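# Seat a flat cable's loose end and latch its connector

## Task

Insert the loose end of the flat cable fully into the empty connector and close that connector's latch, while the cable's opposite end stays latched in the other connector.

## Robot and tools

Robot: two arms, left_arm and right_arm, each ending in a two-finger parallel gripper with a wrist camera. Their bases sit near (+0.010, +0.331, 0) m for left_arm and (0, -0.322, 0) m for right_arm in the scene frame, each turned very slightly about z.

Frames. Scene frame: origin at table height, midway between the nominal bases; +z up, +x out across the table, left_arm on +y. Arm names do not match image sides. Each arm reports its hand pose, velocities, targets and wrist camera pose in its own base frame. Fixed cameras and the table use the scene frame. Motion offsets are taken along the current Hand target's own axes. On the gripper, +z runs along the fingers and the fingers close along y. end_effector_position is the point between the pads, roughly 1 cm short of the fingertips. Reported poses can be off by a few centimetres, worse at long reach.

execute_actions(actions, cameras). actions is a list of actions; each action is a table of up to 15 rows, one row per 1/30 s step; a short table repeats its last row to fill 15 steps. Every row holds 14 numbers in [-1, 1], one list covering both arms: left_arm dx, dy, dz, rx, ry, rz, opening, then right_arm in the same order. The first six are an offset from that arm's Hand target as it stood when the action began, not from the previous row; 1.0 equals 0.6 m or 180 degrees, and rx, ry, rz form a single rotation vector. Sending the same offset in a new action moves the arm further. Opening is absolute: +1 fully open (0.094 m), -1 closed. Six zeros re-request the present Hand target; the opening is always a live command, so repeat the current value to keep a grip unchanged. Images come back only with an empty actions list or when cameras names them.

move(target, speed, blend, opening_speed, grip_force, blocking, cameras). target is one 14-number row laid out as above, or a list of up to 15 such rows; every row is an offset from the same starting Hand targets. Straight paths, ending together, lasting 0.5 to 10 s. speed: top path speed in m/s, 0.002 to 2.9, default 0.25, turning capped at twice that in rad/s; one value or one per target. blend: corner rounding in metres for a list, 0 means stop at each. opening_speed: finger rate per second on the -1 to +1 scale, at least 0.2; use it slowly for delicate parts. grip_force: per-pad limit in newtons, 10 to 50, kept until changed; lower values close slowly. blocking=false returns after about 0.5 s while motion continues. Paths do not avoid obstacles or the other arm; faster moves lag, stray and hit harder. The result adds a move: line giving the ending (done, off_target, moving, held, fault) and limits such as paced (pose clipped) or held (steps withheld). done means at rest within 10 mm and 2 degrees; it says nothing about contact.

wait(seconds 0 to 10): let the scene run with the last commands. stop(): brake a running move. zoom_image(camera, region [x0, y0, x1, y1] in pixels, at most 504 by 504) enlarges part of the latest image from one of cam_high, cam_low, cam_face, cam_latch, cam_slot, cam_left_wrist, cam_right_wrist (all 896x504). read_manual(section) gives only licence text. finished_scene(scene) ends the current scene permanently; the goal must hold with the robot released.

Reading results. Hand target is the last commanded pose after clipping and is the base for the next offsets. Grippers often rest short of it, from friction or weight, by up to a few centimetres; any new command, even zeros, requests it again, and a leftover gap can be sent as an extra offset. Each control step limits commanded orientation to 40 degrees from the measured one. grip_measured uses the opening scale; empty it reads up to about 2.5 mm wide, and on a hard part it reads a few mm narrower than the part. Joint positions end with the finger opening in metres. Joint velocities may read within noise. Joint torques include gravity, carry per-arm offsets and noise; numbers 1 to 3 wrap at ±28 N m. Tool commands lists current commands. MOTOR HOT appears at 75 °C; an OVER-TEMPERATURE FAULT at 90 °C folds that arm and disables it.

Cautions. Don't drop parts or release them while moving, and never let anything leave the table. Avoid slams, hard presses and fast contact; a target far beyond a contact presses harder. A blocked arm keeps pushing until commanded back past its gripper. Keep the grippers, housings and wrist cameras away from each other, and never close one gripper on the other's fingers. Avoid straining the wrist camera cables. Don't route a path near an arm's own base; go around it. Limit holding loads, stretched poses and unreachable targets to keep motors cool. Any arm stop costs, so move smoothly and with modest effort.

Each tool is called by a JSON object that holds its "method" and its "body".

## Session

{"method": "execute_actions", "body": {"actions": []}}

Scene clock: 0.00 s.
left_arm: end_effector_position=(+0.2439, -0.2445, +0.3366) grip_measured=+1.000 end_effector_quat_wxyz=(+0.523, +0.376, +0.740, -0.192) | right_arm: end_effector_position=(+0.3204, +0.0024, +0.3306) grip_measured=+1.000 end_effector_quat_wxyz=(+0.582, +0.137, +0.800, +0.047)
Joint positions: left_arm=[-0.759 1.003 1.129 -0.515 0.059 0.143 0.094] | right_arm=[0.11 0.867 0.995 -0.457 0.188 0.315 0.094]
Joint velocities: within noise
Joint torques (N m): no reading
Heat: left arm: 29 °C; right arm: 30 °C.
Hand target: left_arm +0.2426, -0.2435, +0.3439; +0.530, +0.374, +0.735, -0.195 | right_arm +0.3191, +0.0019, +0.3395; +0.592, +0.137, +0.793, +0.049
Tool commands: left_gripper/opening=+1.0 right_gripper/opening=+1.0

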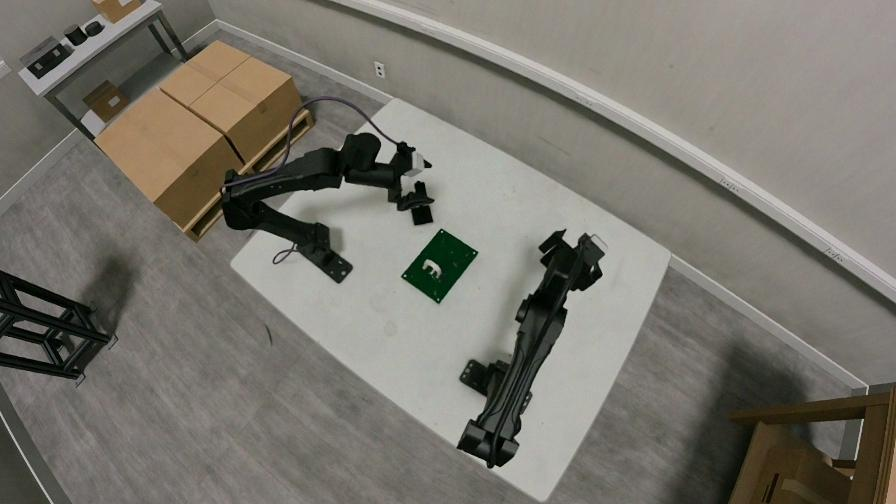

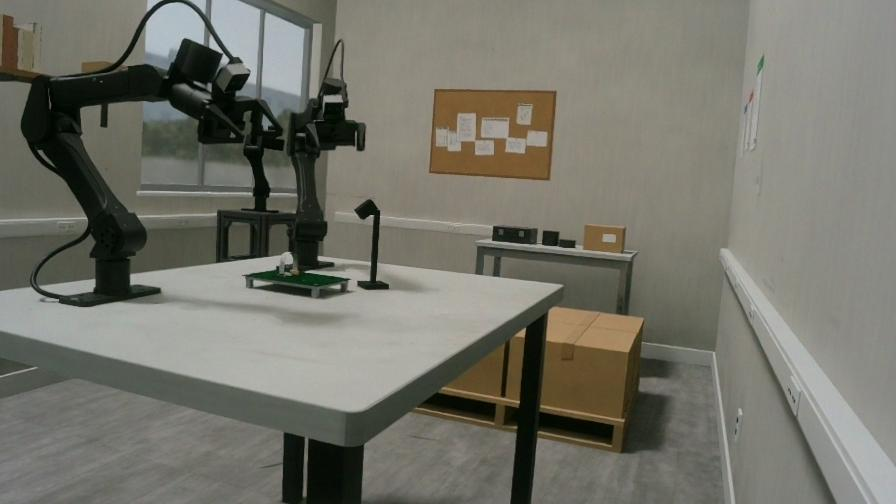

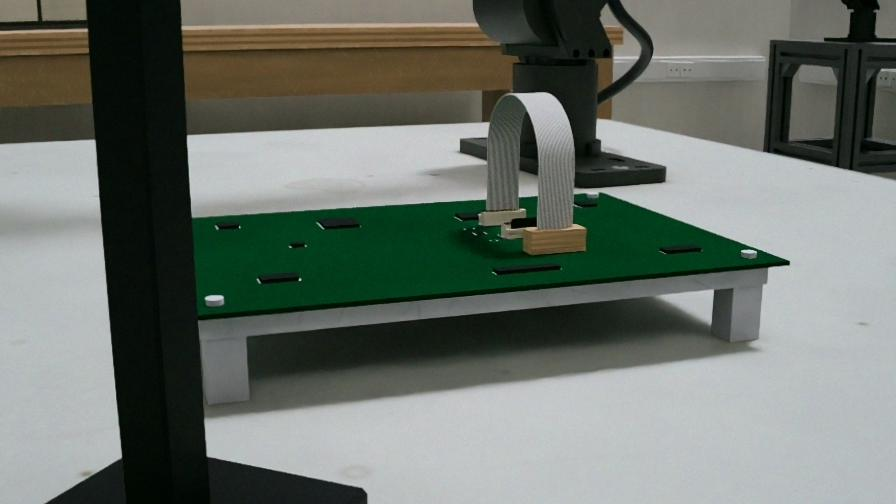

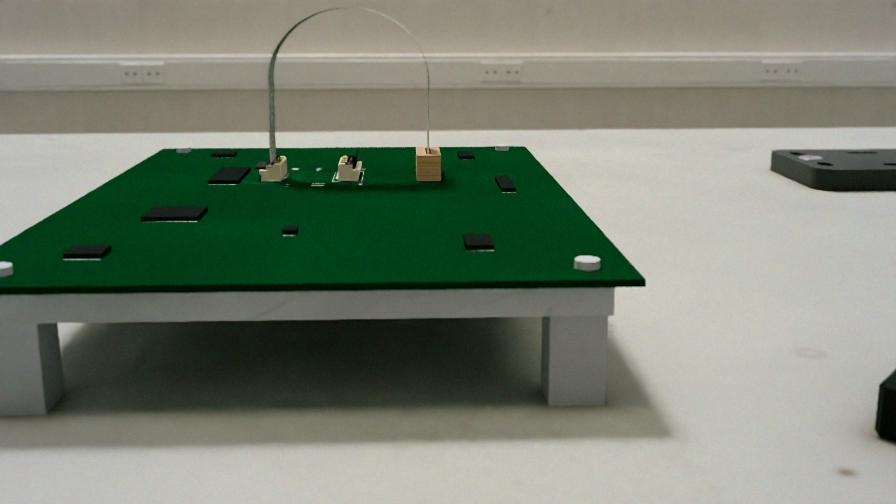

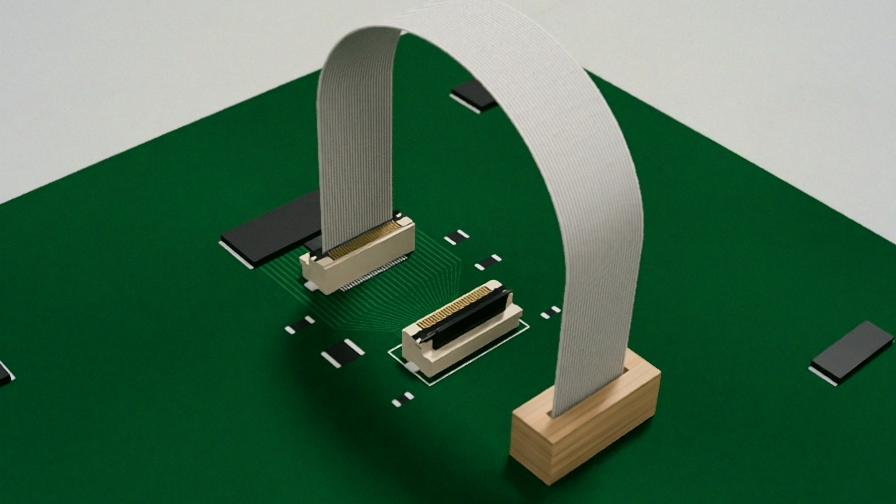

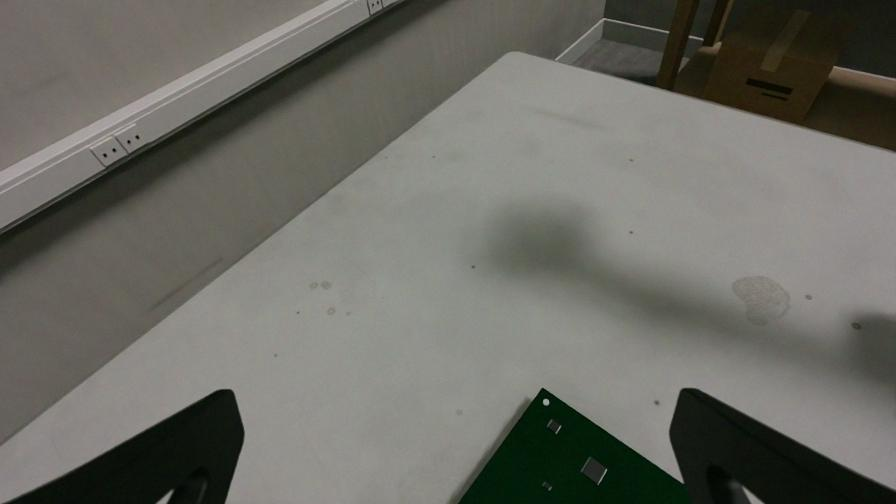

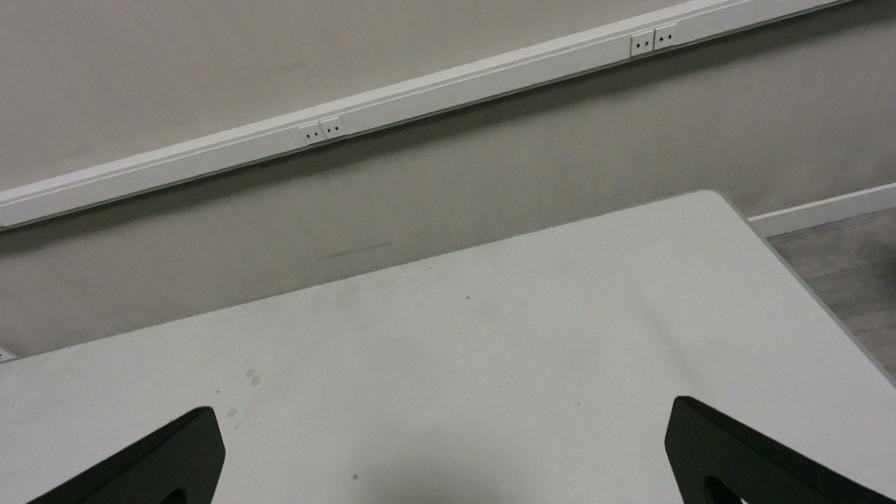

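{"method": "move", "body": {"target": [[0.087,0.204,-0.30,0,0,0,1,0,0,0,0,0,0,0],[0.087,0.204,-0.30,0,0,0,1,0.352,0.4257,-0.3055,0.0052,0.1109,-0.0779,-0.4]], "speed": 0.35, "cameras": ["cam_right_wrist","cam_latch","cam_high"]}}

Scene clock: 8.80 s.
left_arm: end_effector_position=(+0.2175, -0.0198, +0.3632) grip_measured=+1.000 end_effector_quat_wxyz=(+0.554, +0.314, +0.759, -0.138) | right_arm: end_effector_position=(+0.1270, +0.3222, +0.2475) grip_measured=-0.398 end_effector_quat_wxyz=(+0.438, +0.006, +0.899, +0.021)
Joint positions: left_arm=[0.771 1.019 1.401 -1.54 1.181 1.277 0.094] | right_arm=[1.615 1.762 1.725 -1.538 0.907 1.63 0.028]
Joint torques (N m): left_arm=[-0.14 -1.13 9.66 0.64 0.47 0.11] | right_arm=[-0.34 -7.61 6.31 0.03 0.6 0.12]
Heat: left arm: 30 °C; right arm: 30 °C.
Hand target: left_arm +0.2130, -0.0238, +0.3743; +0.530, +0.374, +0.735, -0.195 | right_arm +0.1303, +0.3203, +0.2595; +0.446, +0.034, +0.894, -0.007
Off the commanded pose: left_arm 0.013 m, 10 deg | right_arm 0.013 m, 5 deg.
joint sent to its limit (left arm) — joint 4 (wrist pitch), lower limit. The joint targets are off in orientation, not in position.
joint sent to its limit (right arm) — joint 4 (wrist pitch), lower limit. The joint targets are off in orientation, not in position.
move: off_target (left_arm, right_arm); target 2's new opening was sent with right_arm's hand 0.013 m and 5 deg from that target
Images, in order (width x height): cam_high 896x504, cam_latch 896x504, cam_right_wrist 896x504.

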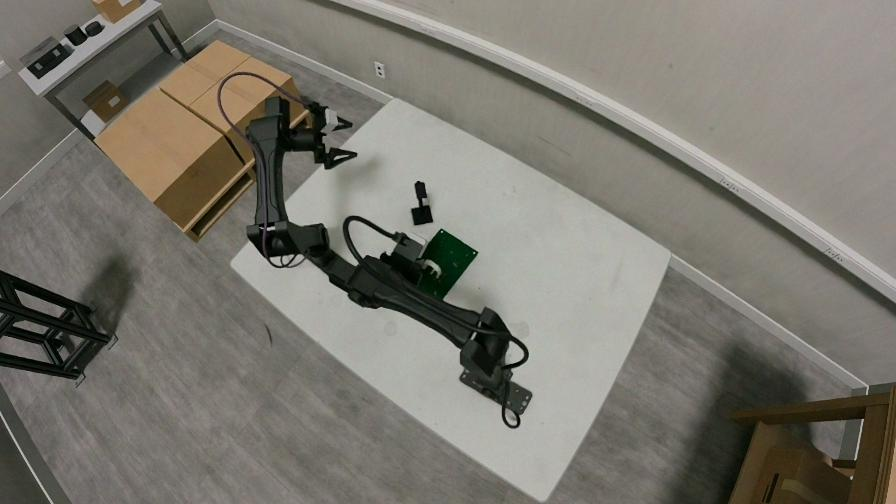

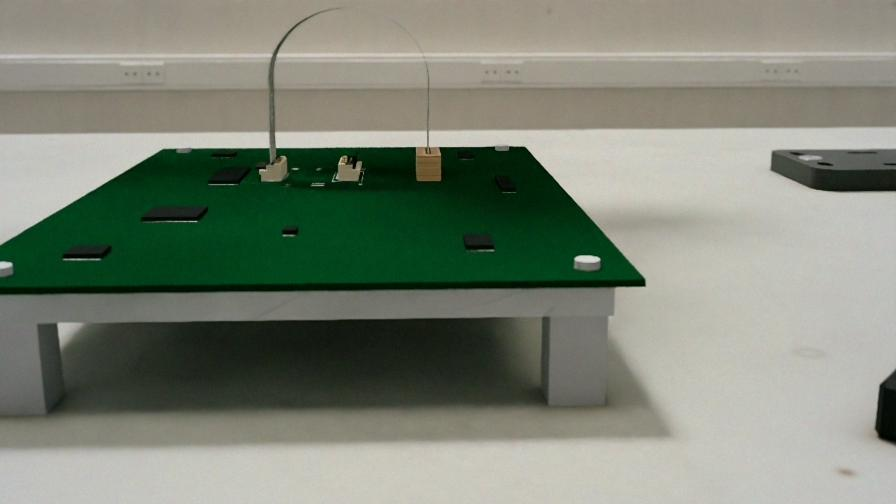

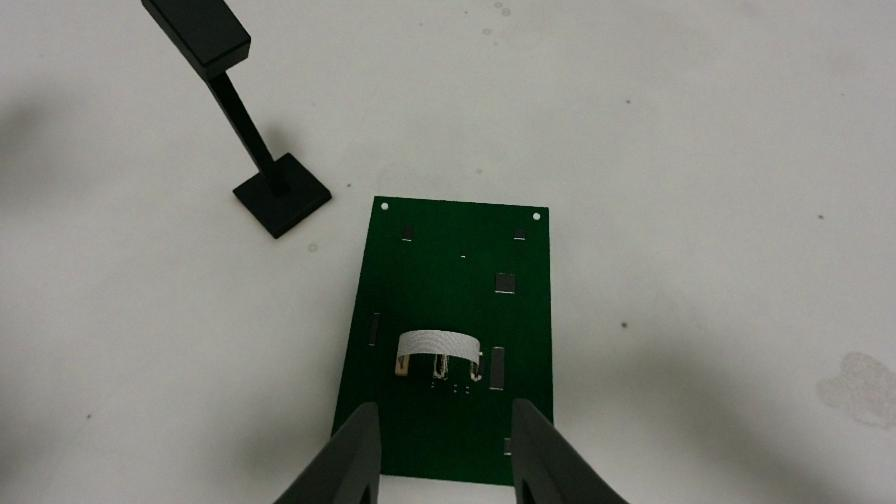

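{"method": "move", "body": {"target": [0,0,0,0,0,0,1,0.227,0.0518,0.212,0,0,0,-0.5], "speed": 0.2, "cameras": ["cam_right_wrist","cam_latch","cam_slot"]}}

Scene clock: 13.40 s.
left_arm: end_effector_position=(+0.2175, -0.0198, +0.3632) grip_measured=+1.000 end_effector_quat_wxyz=(+0.554, +0.314, +0.759, -0.138) | right_arm: end_effector_position=(+0.1464, +0.3512, +0.0713) grip_measured=-0.498 end_effector_quat_wxyz=(+0.432, +0.027, +0.901, -0.014)
Joint positions: left_arm=[0.771 1.019 1.401 -1.54 1.181 1.277 0.094] | right_arm=[1.551 2.016 1.357 -0.967 0.894 1.638 0.024]
Joint torques (N m): left_arm=[-0.13 -1.18 9.57 0.71 0.5 0.12] | right_arm=[-0.51 -8.64 3.96 0.29 0.67 0.01]
Heat: left arm: 31 °C; right arm: 30 °C.
Hand target: left_arm +0.2130, -0.0238, +0.3743; +0.530, +0.374, +0.735, -0.195 | right_arm +0.1522, +0.3535, +0.0748; +0.446, +0.034, +0.894, -0.007
Off the commanded pose: left_arm 0.013 m, 10 deg | right_arm 0.007 m, 2 deg.
joint sent to its limit (left arm) — joint 4 (wrist pitch), lower limit. The joint targets are off in orientation, not in position.
move: off_target (left_arm)
Images, in order (width x height): cam_latch 896x504, cam_slot 896x504, cam_right_wrist 896x504.

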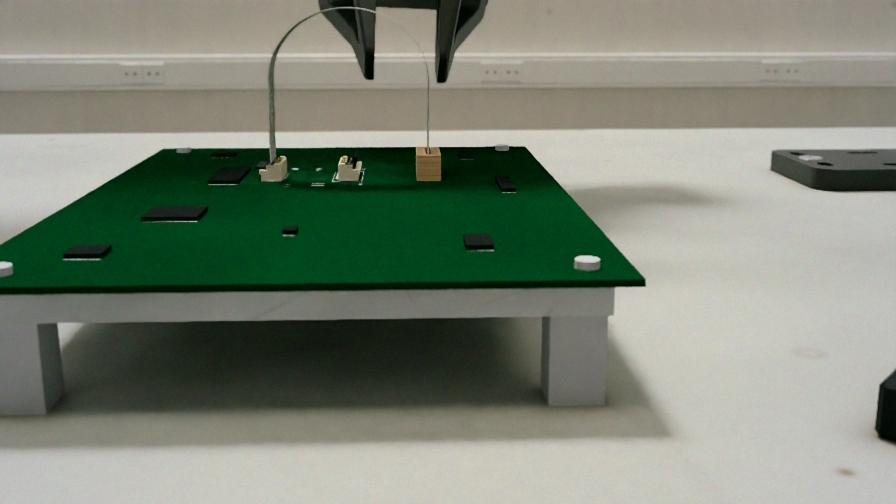

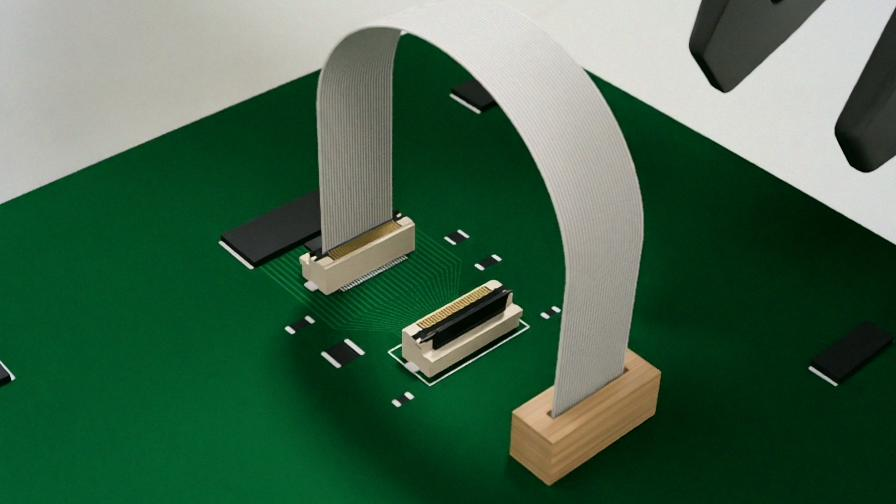

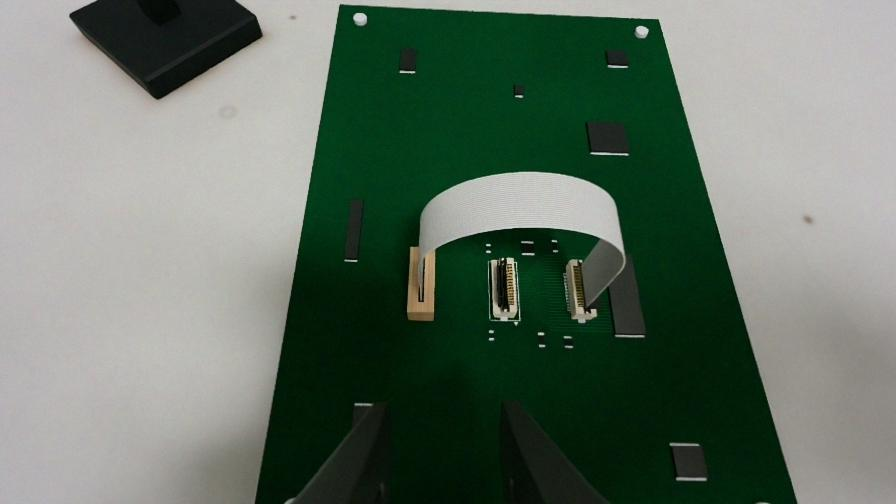

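{"method": "move", "body": {"target": [0,0,0,0,0,0,1,-0.0322,0.0118,0.0783,0.0022,0,0.0017,-0.5], "speed": 0.1, "grip_force": 25, "cameras": ["cam_face","cam_latch","cam_slot"]}}

Scene clock: 18.53 s.
left_arm: end_effector_position=(+0.2175, -0.0198, +0.3632) grip_measured=+1.000 end_effector_quat_wxyz=(+0.554, +0.314, +0.759, -0.138) | right_arm: end_effector_position=(+0.1979, +0.3571, +0.0635) grip_measured=-0.498 end_effector_quat_wxyz=(+0.434, +0.035, +0.900, -0.009)
Joint positions: left_arm=[0.771 1.019 1.401 -1.54 1.181 1.277 0.094] | right_arm=[1.413 2.021 1.327 -0.755 0.892 1.432 0.024]
Joint torques (N m): left_arm=[0.02 -1.06 9.66 0.69 0.49 0.13] | right_arm=[-0.18 -8.13 3.75 0.59 0.63 0]
Heat: left arm: 31 °C; right arm: 30 °C.
Hand target: left_arm +0.2130, -0.0238, +0.3743; +0.530, +0.374, +0.735, -0.195 | right_arm +0.2017, +0.3575, +0.0621; +0.446, +0.038, +0.894, -0.009
Off the commanded pose: left_arm 0.013 m, 10 deg | right_arm 0.004 m, 2 deg.
joint sent to its limit (left arm) — joint 4 (wrist pitch), lower limit. The joint targets are off in orientation, not in position.
grip_force (N): 25, 25
move: off_target (left_arm)
Images, in order (width x height): cam_face 896x504, cam_latch 896x504, cam_slot 896x504.

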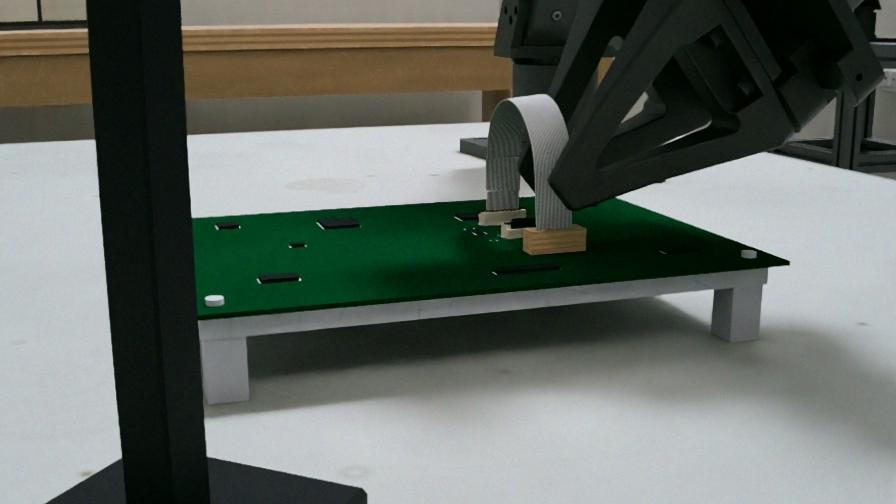

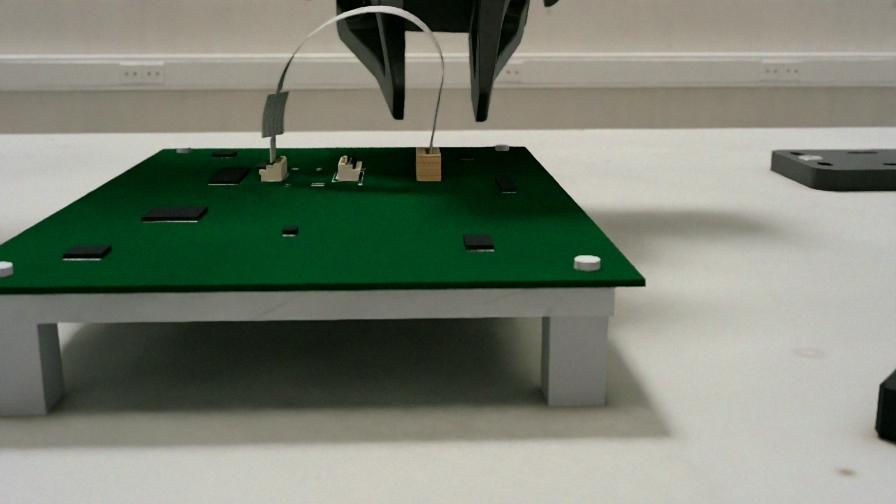

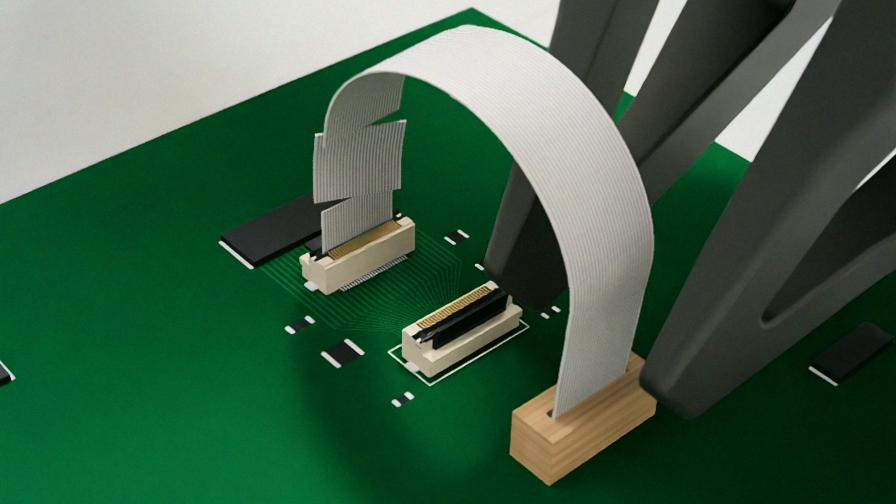

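{"method": "move", "body": {"target": [[0,0,0,0,0,0,1,0.0038,-0.0033,0.0061,0,0,0,-0.5],[0,0,0,0,0,0,1,0.0038,-0.0033,0.0061,0,0,0,-1]], "speed": 0.06, "cameras": ["cam_face","cam_latch","cam_slot"]}}

Scene clock: 22.83 s.
left_arm: end_effector_position=(+0.2175, -0.0198, +0.3632) grip_measured=+1.000 end_effector_quat_wxyz=(+0.554, +0.314, +0.759, -0.138) | right_arm: end_effector_position=(+0.1976, +0.3554, +0.0589) grip_measured=-0.989 end_effector_quat_wxyz=(+0.434, +0.032, +0.900, -0.010)
Joint positions: left_arm=[0.771 1.019 1.401 -1.54 1.181 1.277 0.094] | right_arm=[1.413 2.021 1.306 -0.73 0.892 1.424 0.001]
Joint torques (N m): left_arm=[-0.16 -1.11 9.52 0.69 0.46 0.16] | right_arm=[-0.55 -8.1 3.86 0.61 0.63 0.02]
Heat: left arm: 31 °C; right arm: 31 °C.
Hand target: left_arm +0.2130, -0.0238, +0.3743; +0.530, +0.374, +0.735, -0.195 | right_arm +0.2031, +0.3554, +0.0580; +0.446, +0.038, +0.894, -0.009
Off the commanded pose: left_arm 0.013 m, 10 deg | right_arm 0.006 m, 2 deg.
joint sent to its limit (left arm) — joint 4 (wrist pitch), lower limit. The joint targets are off in orientation, not in position.
grip_force (N): 25, 25
move: off_target (left_arm)
Images, in order (width x height): cam_face 896x504, cam_latch 896x504, cam_slot 896x504.

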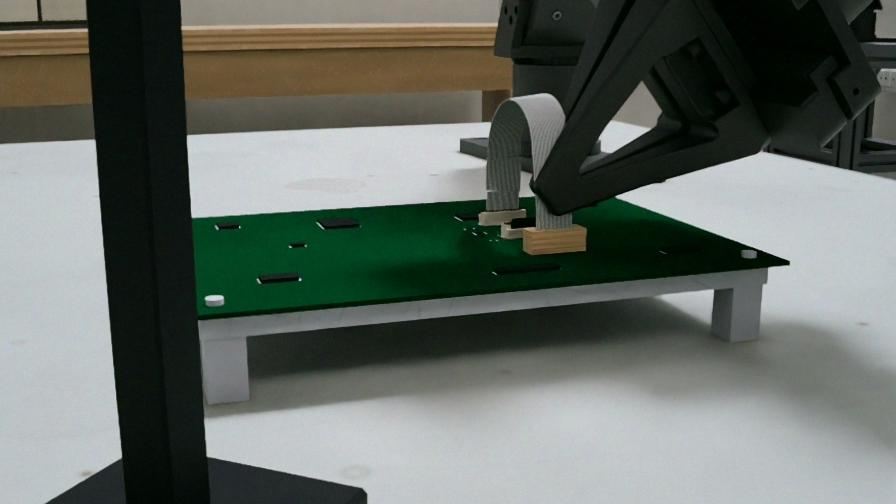

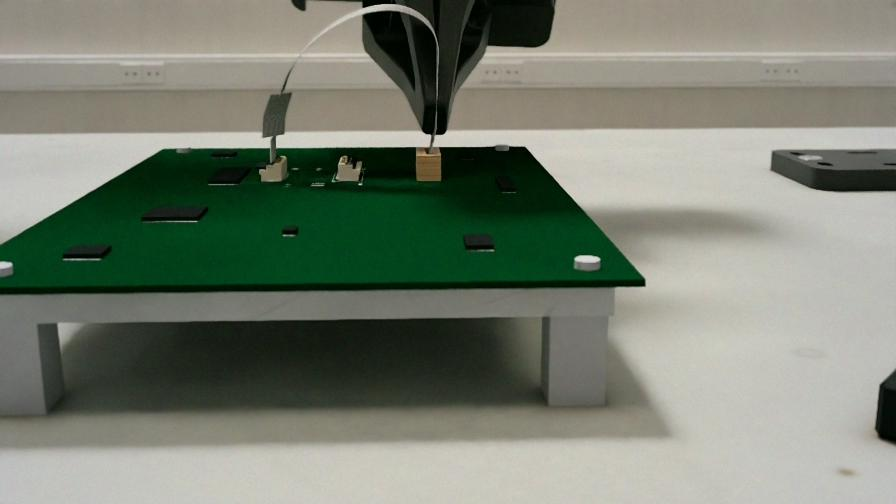

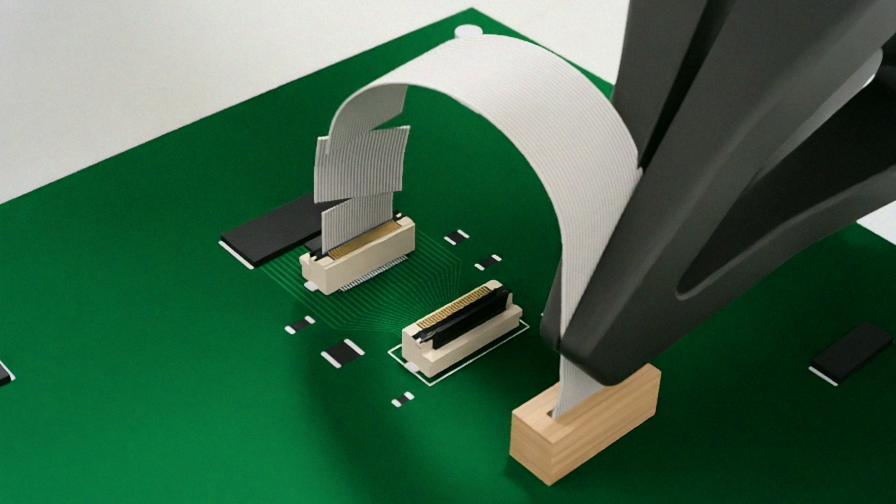

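{"method": "move", "body": {"target": [[0,0,0,0,0,0,1,-0.0446,0.001,-0.0336,0,0,0,-1],[0,0,0,0,0,0,1,-0.0454,-0.045,-0.0339,0,0,0,-1]], "speed": 0.06, "cameras": ["cam_face","cam_latch","cam_slot"]}}

{"method": "zoom_image", "body": {"camera": "cam_latch", "region": [310, 90, 390, 190]}}

{"method": "zoom_image", "body": {"camera": "cam_slot", "region": [390, 150, 560, 400]}}

{"method": "zoom_image", "body": {"camera": "cam_face", "region": [460, 150, 590, 250]}}

Scene clock: 27.97 s.
left_arm: end_effector_position=(+0.2175, -0.0198, +0.3632) grip_measured=+1.000 end_effector_quat_wxyz=(+0.554, +0.314, +0.759, -0.138) | right_arm: end_effector_position=(+0.1953, +0.3266, +0.0755) grip_measured=-0.989 end_effector_quat_wxyz=(+0.431, +0.022, +0.902, -0.030)
Joint positions: left_arm=[0.771 1.019 1.401 -1.54 1.181 1.277 0.094] | right_arm=[1.406 1.92 1.237 -0.8 0.889 1.414 0]
Joint torques (N m): left_arm=[-0.12 -1.03 9.61 0.68 0.48 0.12] | right_arm=[-0.61 -11.07 3.74 0.53 0.65 0.02]
Heat: left arm: 32 °C; right arm: 31 °C.
Hand target: left_arm +0.2130, -0.0238, +0.3743; +0.530, +0.374, +0.735, -0.195 | right_arm +0.2013, +0.3279, +0.0917; +0.446, +0.039, +0.894, -0.008
Off the commanded pose: left_arm 0.013 m, 10 deg | right_arm 0.017 m, 4 deg.
joint sent to its limit (left arm) — joint 4 (wrist pitch), lower limit. The joint targets are off in orientation, not in position.
grip_force (N): 25, 25
move: off_target (left_arm, right_arm)
Images, in order (width x height): cam_face 896x504, cam_latch 896x504, cam_slot 896x504.

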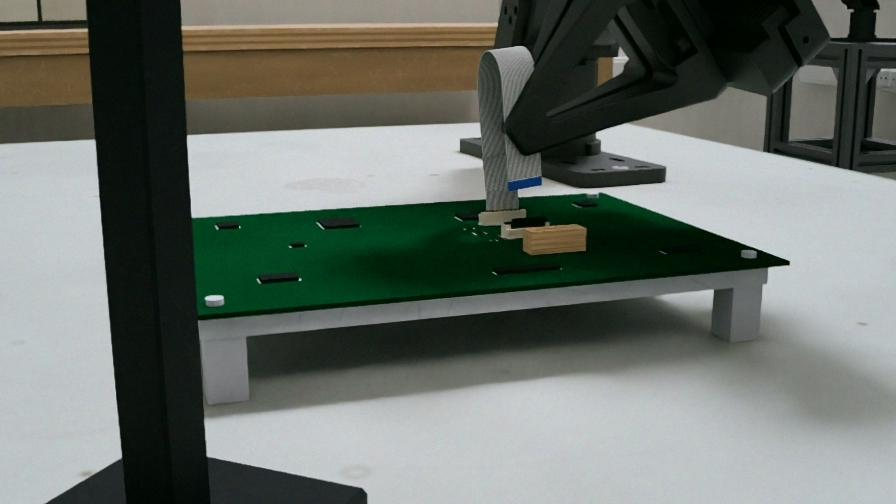

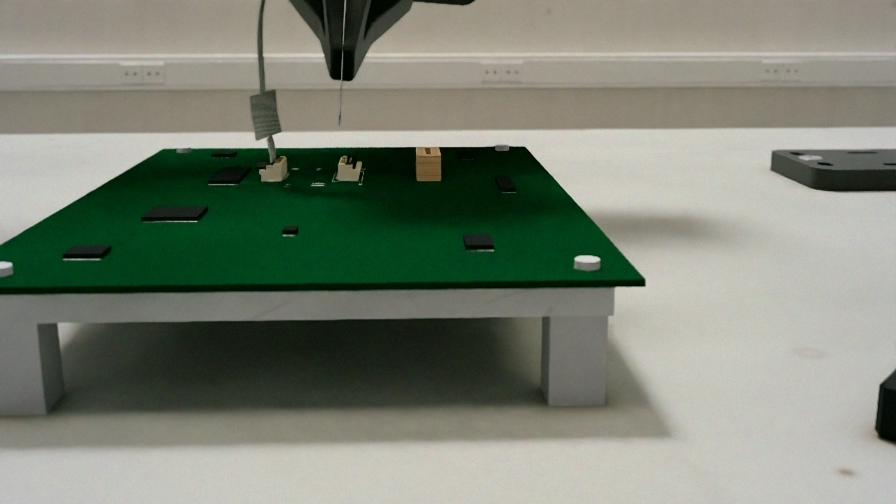

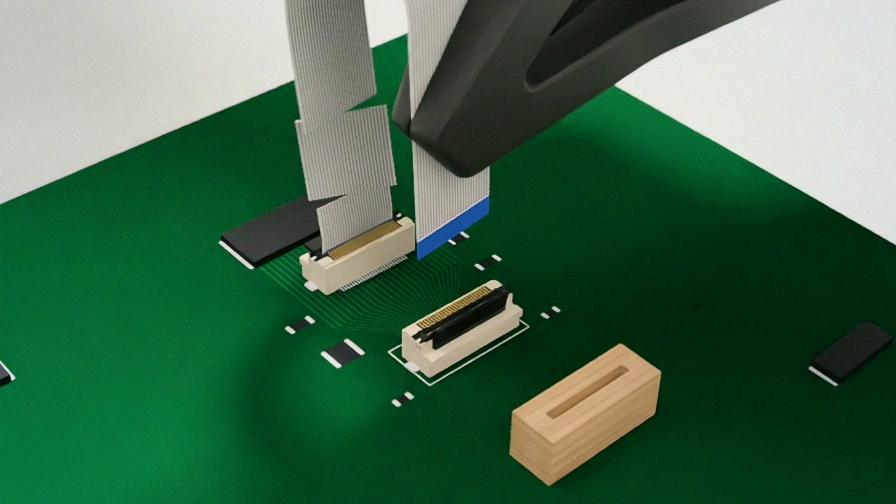

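Scaled by 5.040 from the camera's 896x504 image, which has a finer 1280x720 frame.

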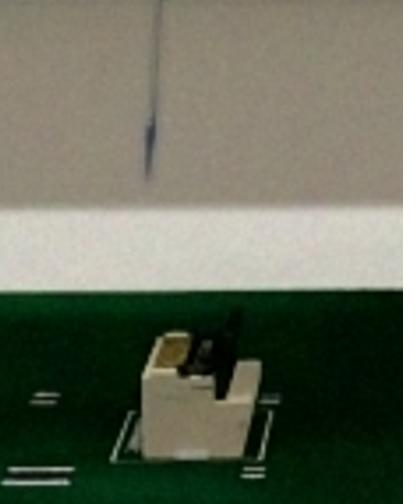

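Scaled by 2.016 from the camera's 896x504 image, which has a finer 1280x720 frame.

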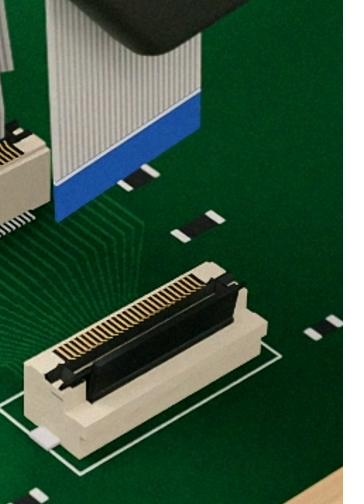

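Scaled by 3.877 from the camera's 896x504 image, which has a finer 1280x720 frame.

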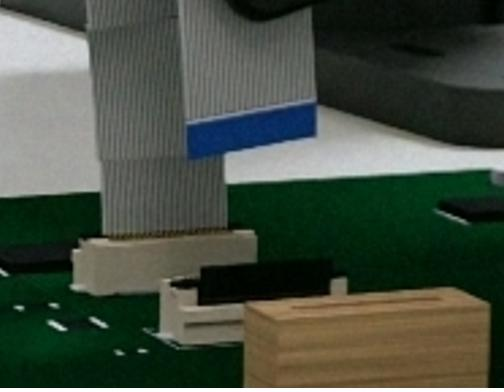

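{"method": "move", "body": {"target": [[0,0,0,0,0,0,1,0.0162,0.0027,0.0119,-0.0033,-0.0163,0.0044,-1],[0,0,0,0,0,0,1,0.0255,0.0025,0.0189,-0.0033,-0.0163,0.0044,-1]], "speed": 0.04, "cameras": ["cam_face","cam_latch","cam_slot"]}}

{"method": "zoom_image", "body": {"camera": "cam_latch", "region": [320, 110, 380, 190]}}

{"method": "zoom_image", "body": {"camera": "cam_slot", "region": [390, 190, 560, 400]}}

{"method": "zoom_image", "body": {"camera": "cam_face", "region": [460, 165, 590, 265]}}

Scene clock: 33.77 s.
left_arm: end_effector_position=(+0.2175, -0.0198, +0.3632) grip_measured=+1.000 end_effector_quat_wxyz=(+0.554, +0.314, +0.759, -0.138) | right_arm: end_effector_position=(+0.1973, +0.3286, +0.0678) grip_measured=-0.989 end_effector_quat_wxyz=(+0.448, +0.035, +0.894, -0.008)
Joint positions: left_arm=[0.771 1.019 1.401 -1.54 1.181 1.277 0.094] | right_arm=[1.411 1.92 1.178 -0.692 0.921 1.421 0]
Joint torques (N m): left_arm=[0.01 -1.13 9.61 0.66 0.48 0.14] | right_arm=[0.34 -7.83 3.69 0.61 0.83 0.1]
Heat: left arm: 32 °C; right arm: 32 °C.
Hand target: left_arm +0.2130, -0.0238, +0.3743; +0.530, +0.374, +0.735, -0.195 | right_arm +0.2012, +0.3298, +0.0726; +0.469, +0.042, +0.882, -0.002
Off the commanded pose: left_arm 0.013 m, 10 deg | right_arm 0.006 m, 3 deg.
joint sent to its limit (left arm) — joint 4 (wrist pitch), lower limit. The joint targets are off in orientation, not in position.
grip_force (N): 25, 25
move: off_target (left_arm, right_arm)
Images, in order (width x height): cam_face 896x504, cam_latch 896x504, cam_slot 896x504.

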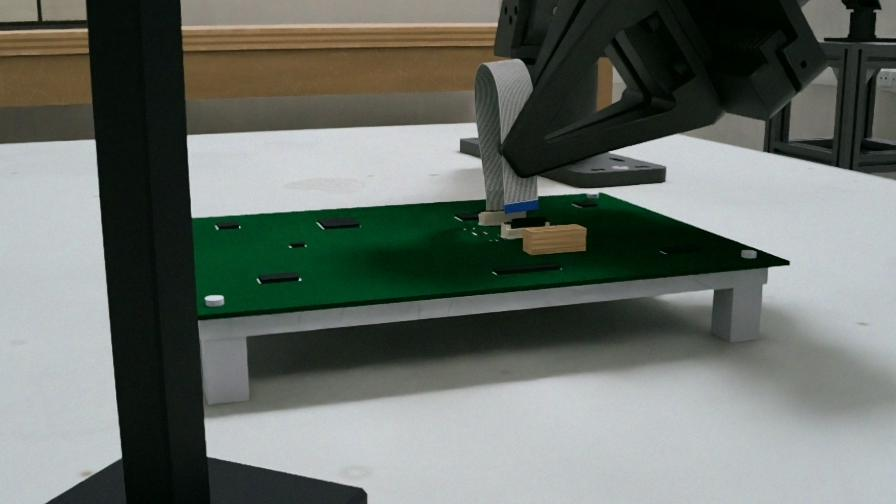

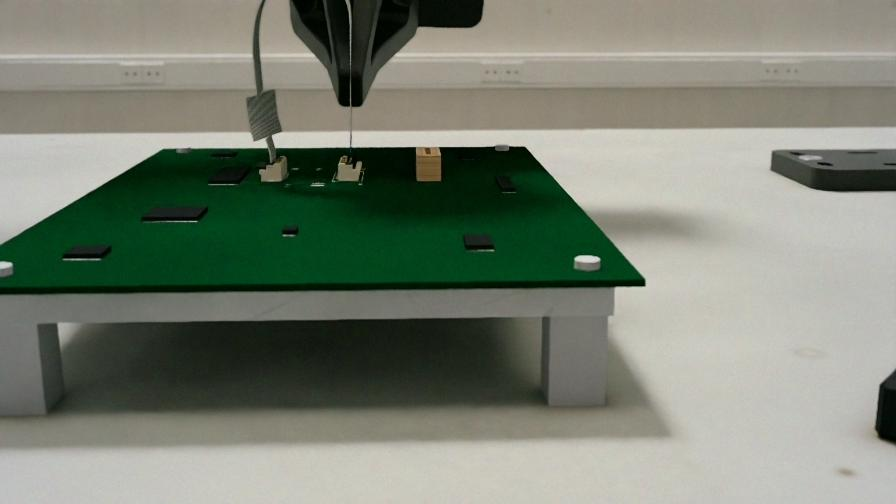

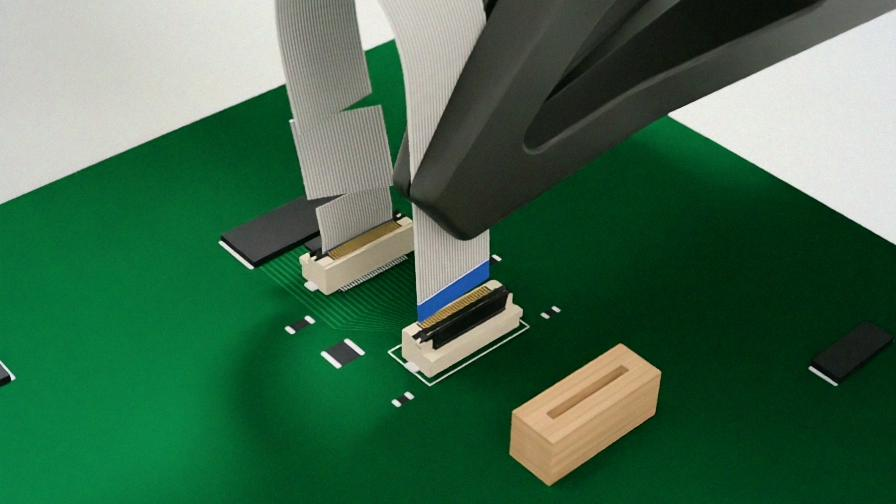

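Scaled by 6.300 from the camera's 896x504 image, which has a finer 1280x720 frame.

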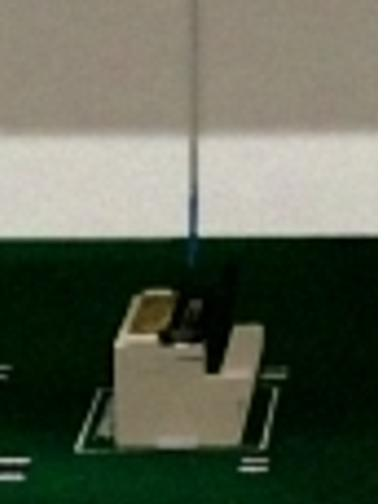

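Scaled by 2.400 from the camera's 896x504 image, which has a finer 1280x720 frame.

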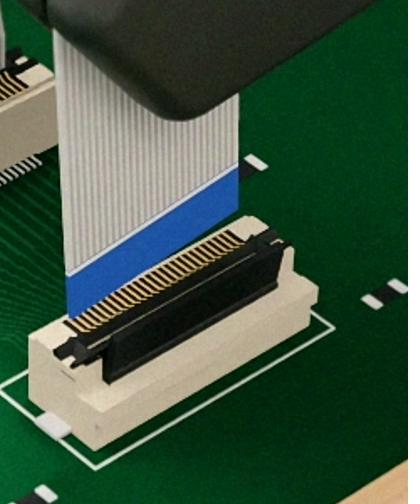

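Scaled by 3.877 from the camera's 896x504 image, which has a finer 1280x720 frame.

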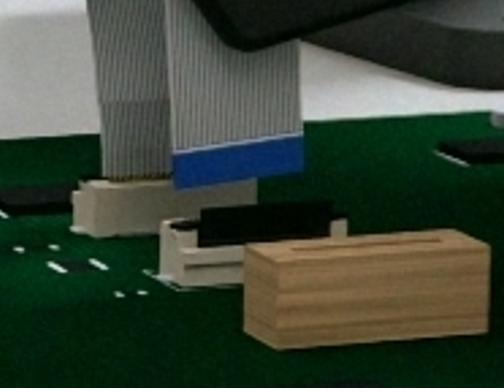

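{"method": "move", "body": {"target": [0,0,0,0,0,0,1,0.0056,-0.0013,-0.0023,0,-0.0083,0,-1], "speed": 0.04, "cameras": ["cam_face","cam_latch","cam_slot"]}}

{"method": "zoom_image", "body": {"camera": "cam_latch", "region": [320, 110, 380, 190]}}

{"method": "zoom_image", "body": {"camera": "cam_slot", "region": [390, 190, 560, 400]}}

{"method": "zoom_image", "body": {"camera": "cam_face", "region": [460, 165, 590, 265]}}

Scene clock: 37.90 s.
left_arm: end_effector_position=(+0.2175, -0.0198, +0.3632) grip_measured=+1.000 end_effector_quat_wxyz=(+0.554, +0.314, +0.759, -0.138) | right_arm: end_effector_position=(+0.1951, +0.3286, +0.0697) grip_measured=-0.989 end_effector_quat_wxyz=(+0.461, +0.037, +0.887, -0.004)
Joint positions: left_arm=[0.771 1.019 1.401 -1.54 1.181 1.277 0.094] | right_arm=[1.427 1.92 1.168 -0.686 0.951 1.441 0]
Joint torques (N m): left_arm=[-0.14 -1.03 9.61 0.71 0.49 0.15] | right_arm=[0.42 -6.97 3.64 0.61 0.83 0.13]
Heat: left arm: 32 °C; right arm: 32 °C.
Hand target: left_arm +0.2130, -0.0238, +0.3743; +0.530, +0.374, +0.735, -0.195 | right_arm +0.1981, +0.3292, +0.0705; +0.481, +0.042, +0.876, -0.002
Off the commanded pose: left_arm 0.013 m, 10 deg | right_arm 0.003 m, 3 deg.
joint sent to its limit (left arm) — joint 4 (wrist pitch), lower limit. The joint targets are off in orientation, not in position.
grip_force (N): 25, 25
move: off_target (left_arm, right_arm)
Images, in order (width x height): cam_face 896x504, cam_latch 896x504, cam_slot 896x504.

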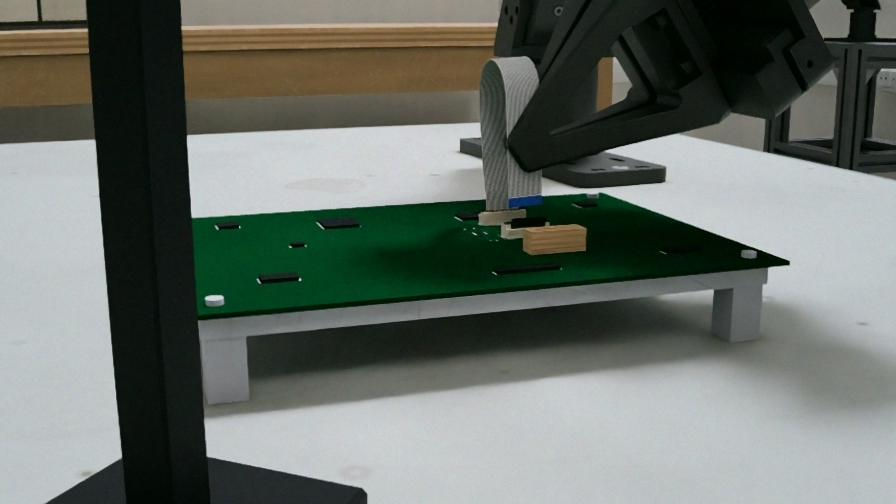

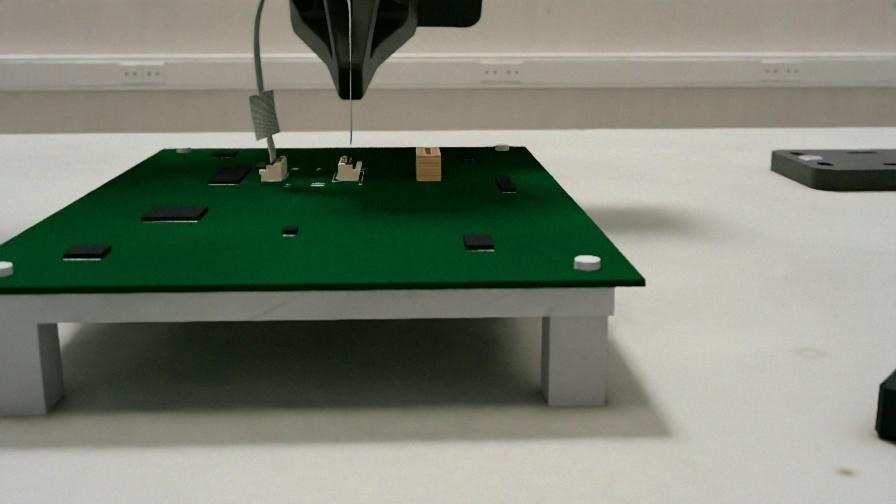

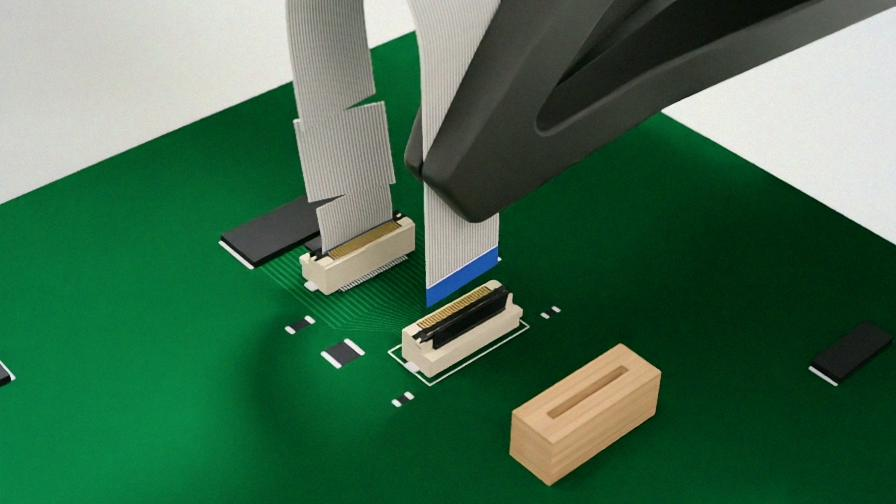

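Scaled by 6.300 from the camera's 896x504 image, which has a finer 1280x720 frame.

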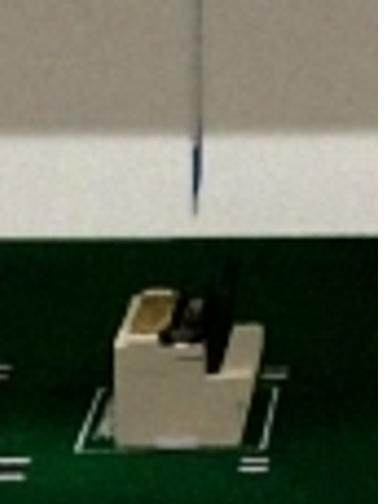

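Scaled by 2.400 from the camera's 896x504 image, which has a finer 1280x720 frame.

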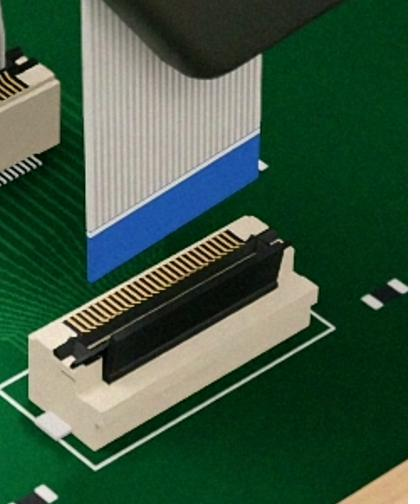

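Scaled by 3.877 from the camera's 896x504 image, which has a finer 1280x720 frame.

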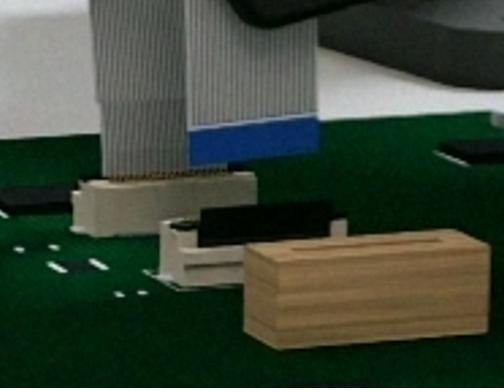

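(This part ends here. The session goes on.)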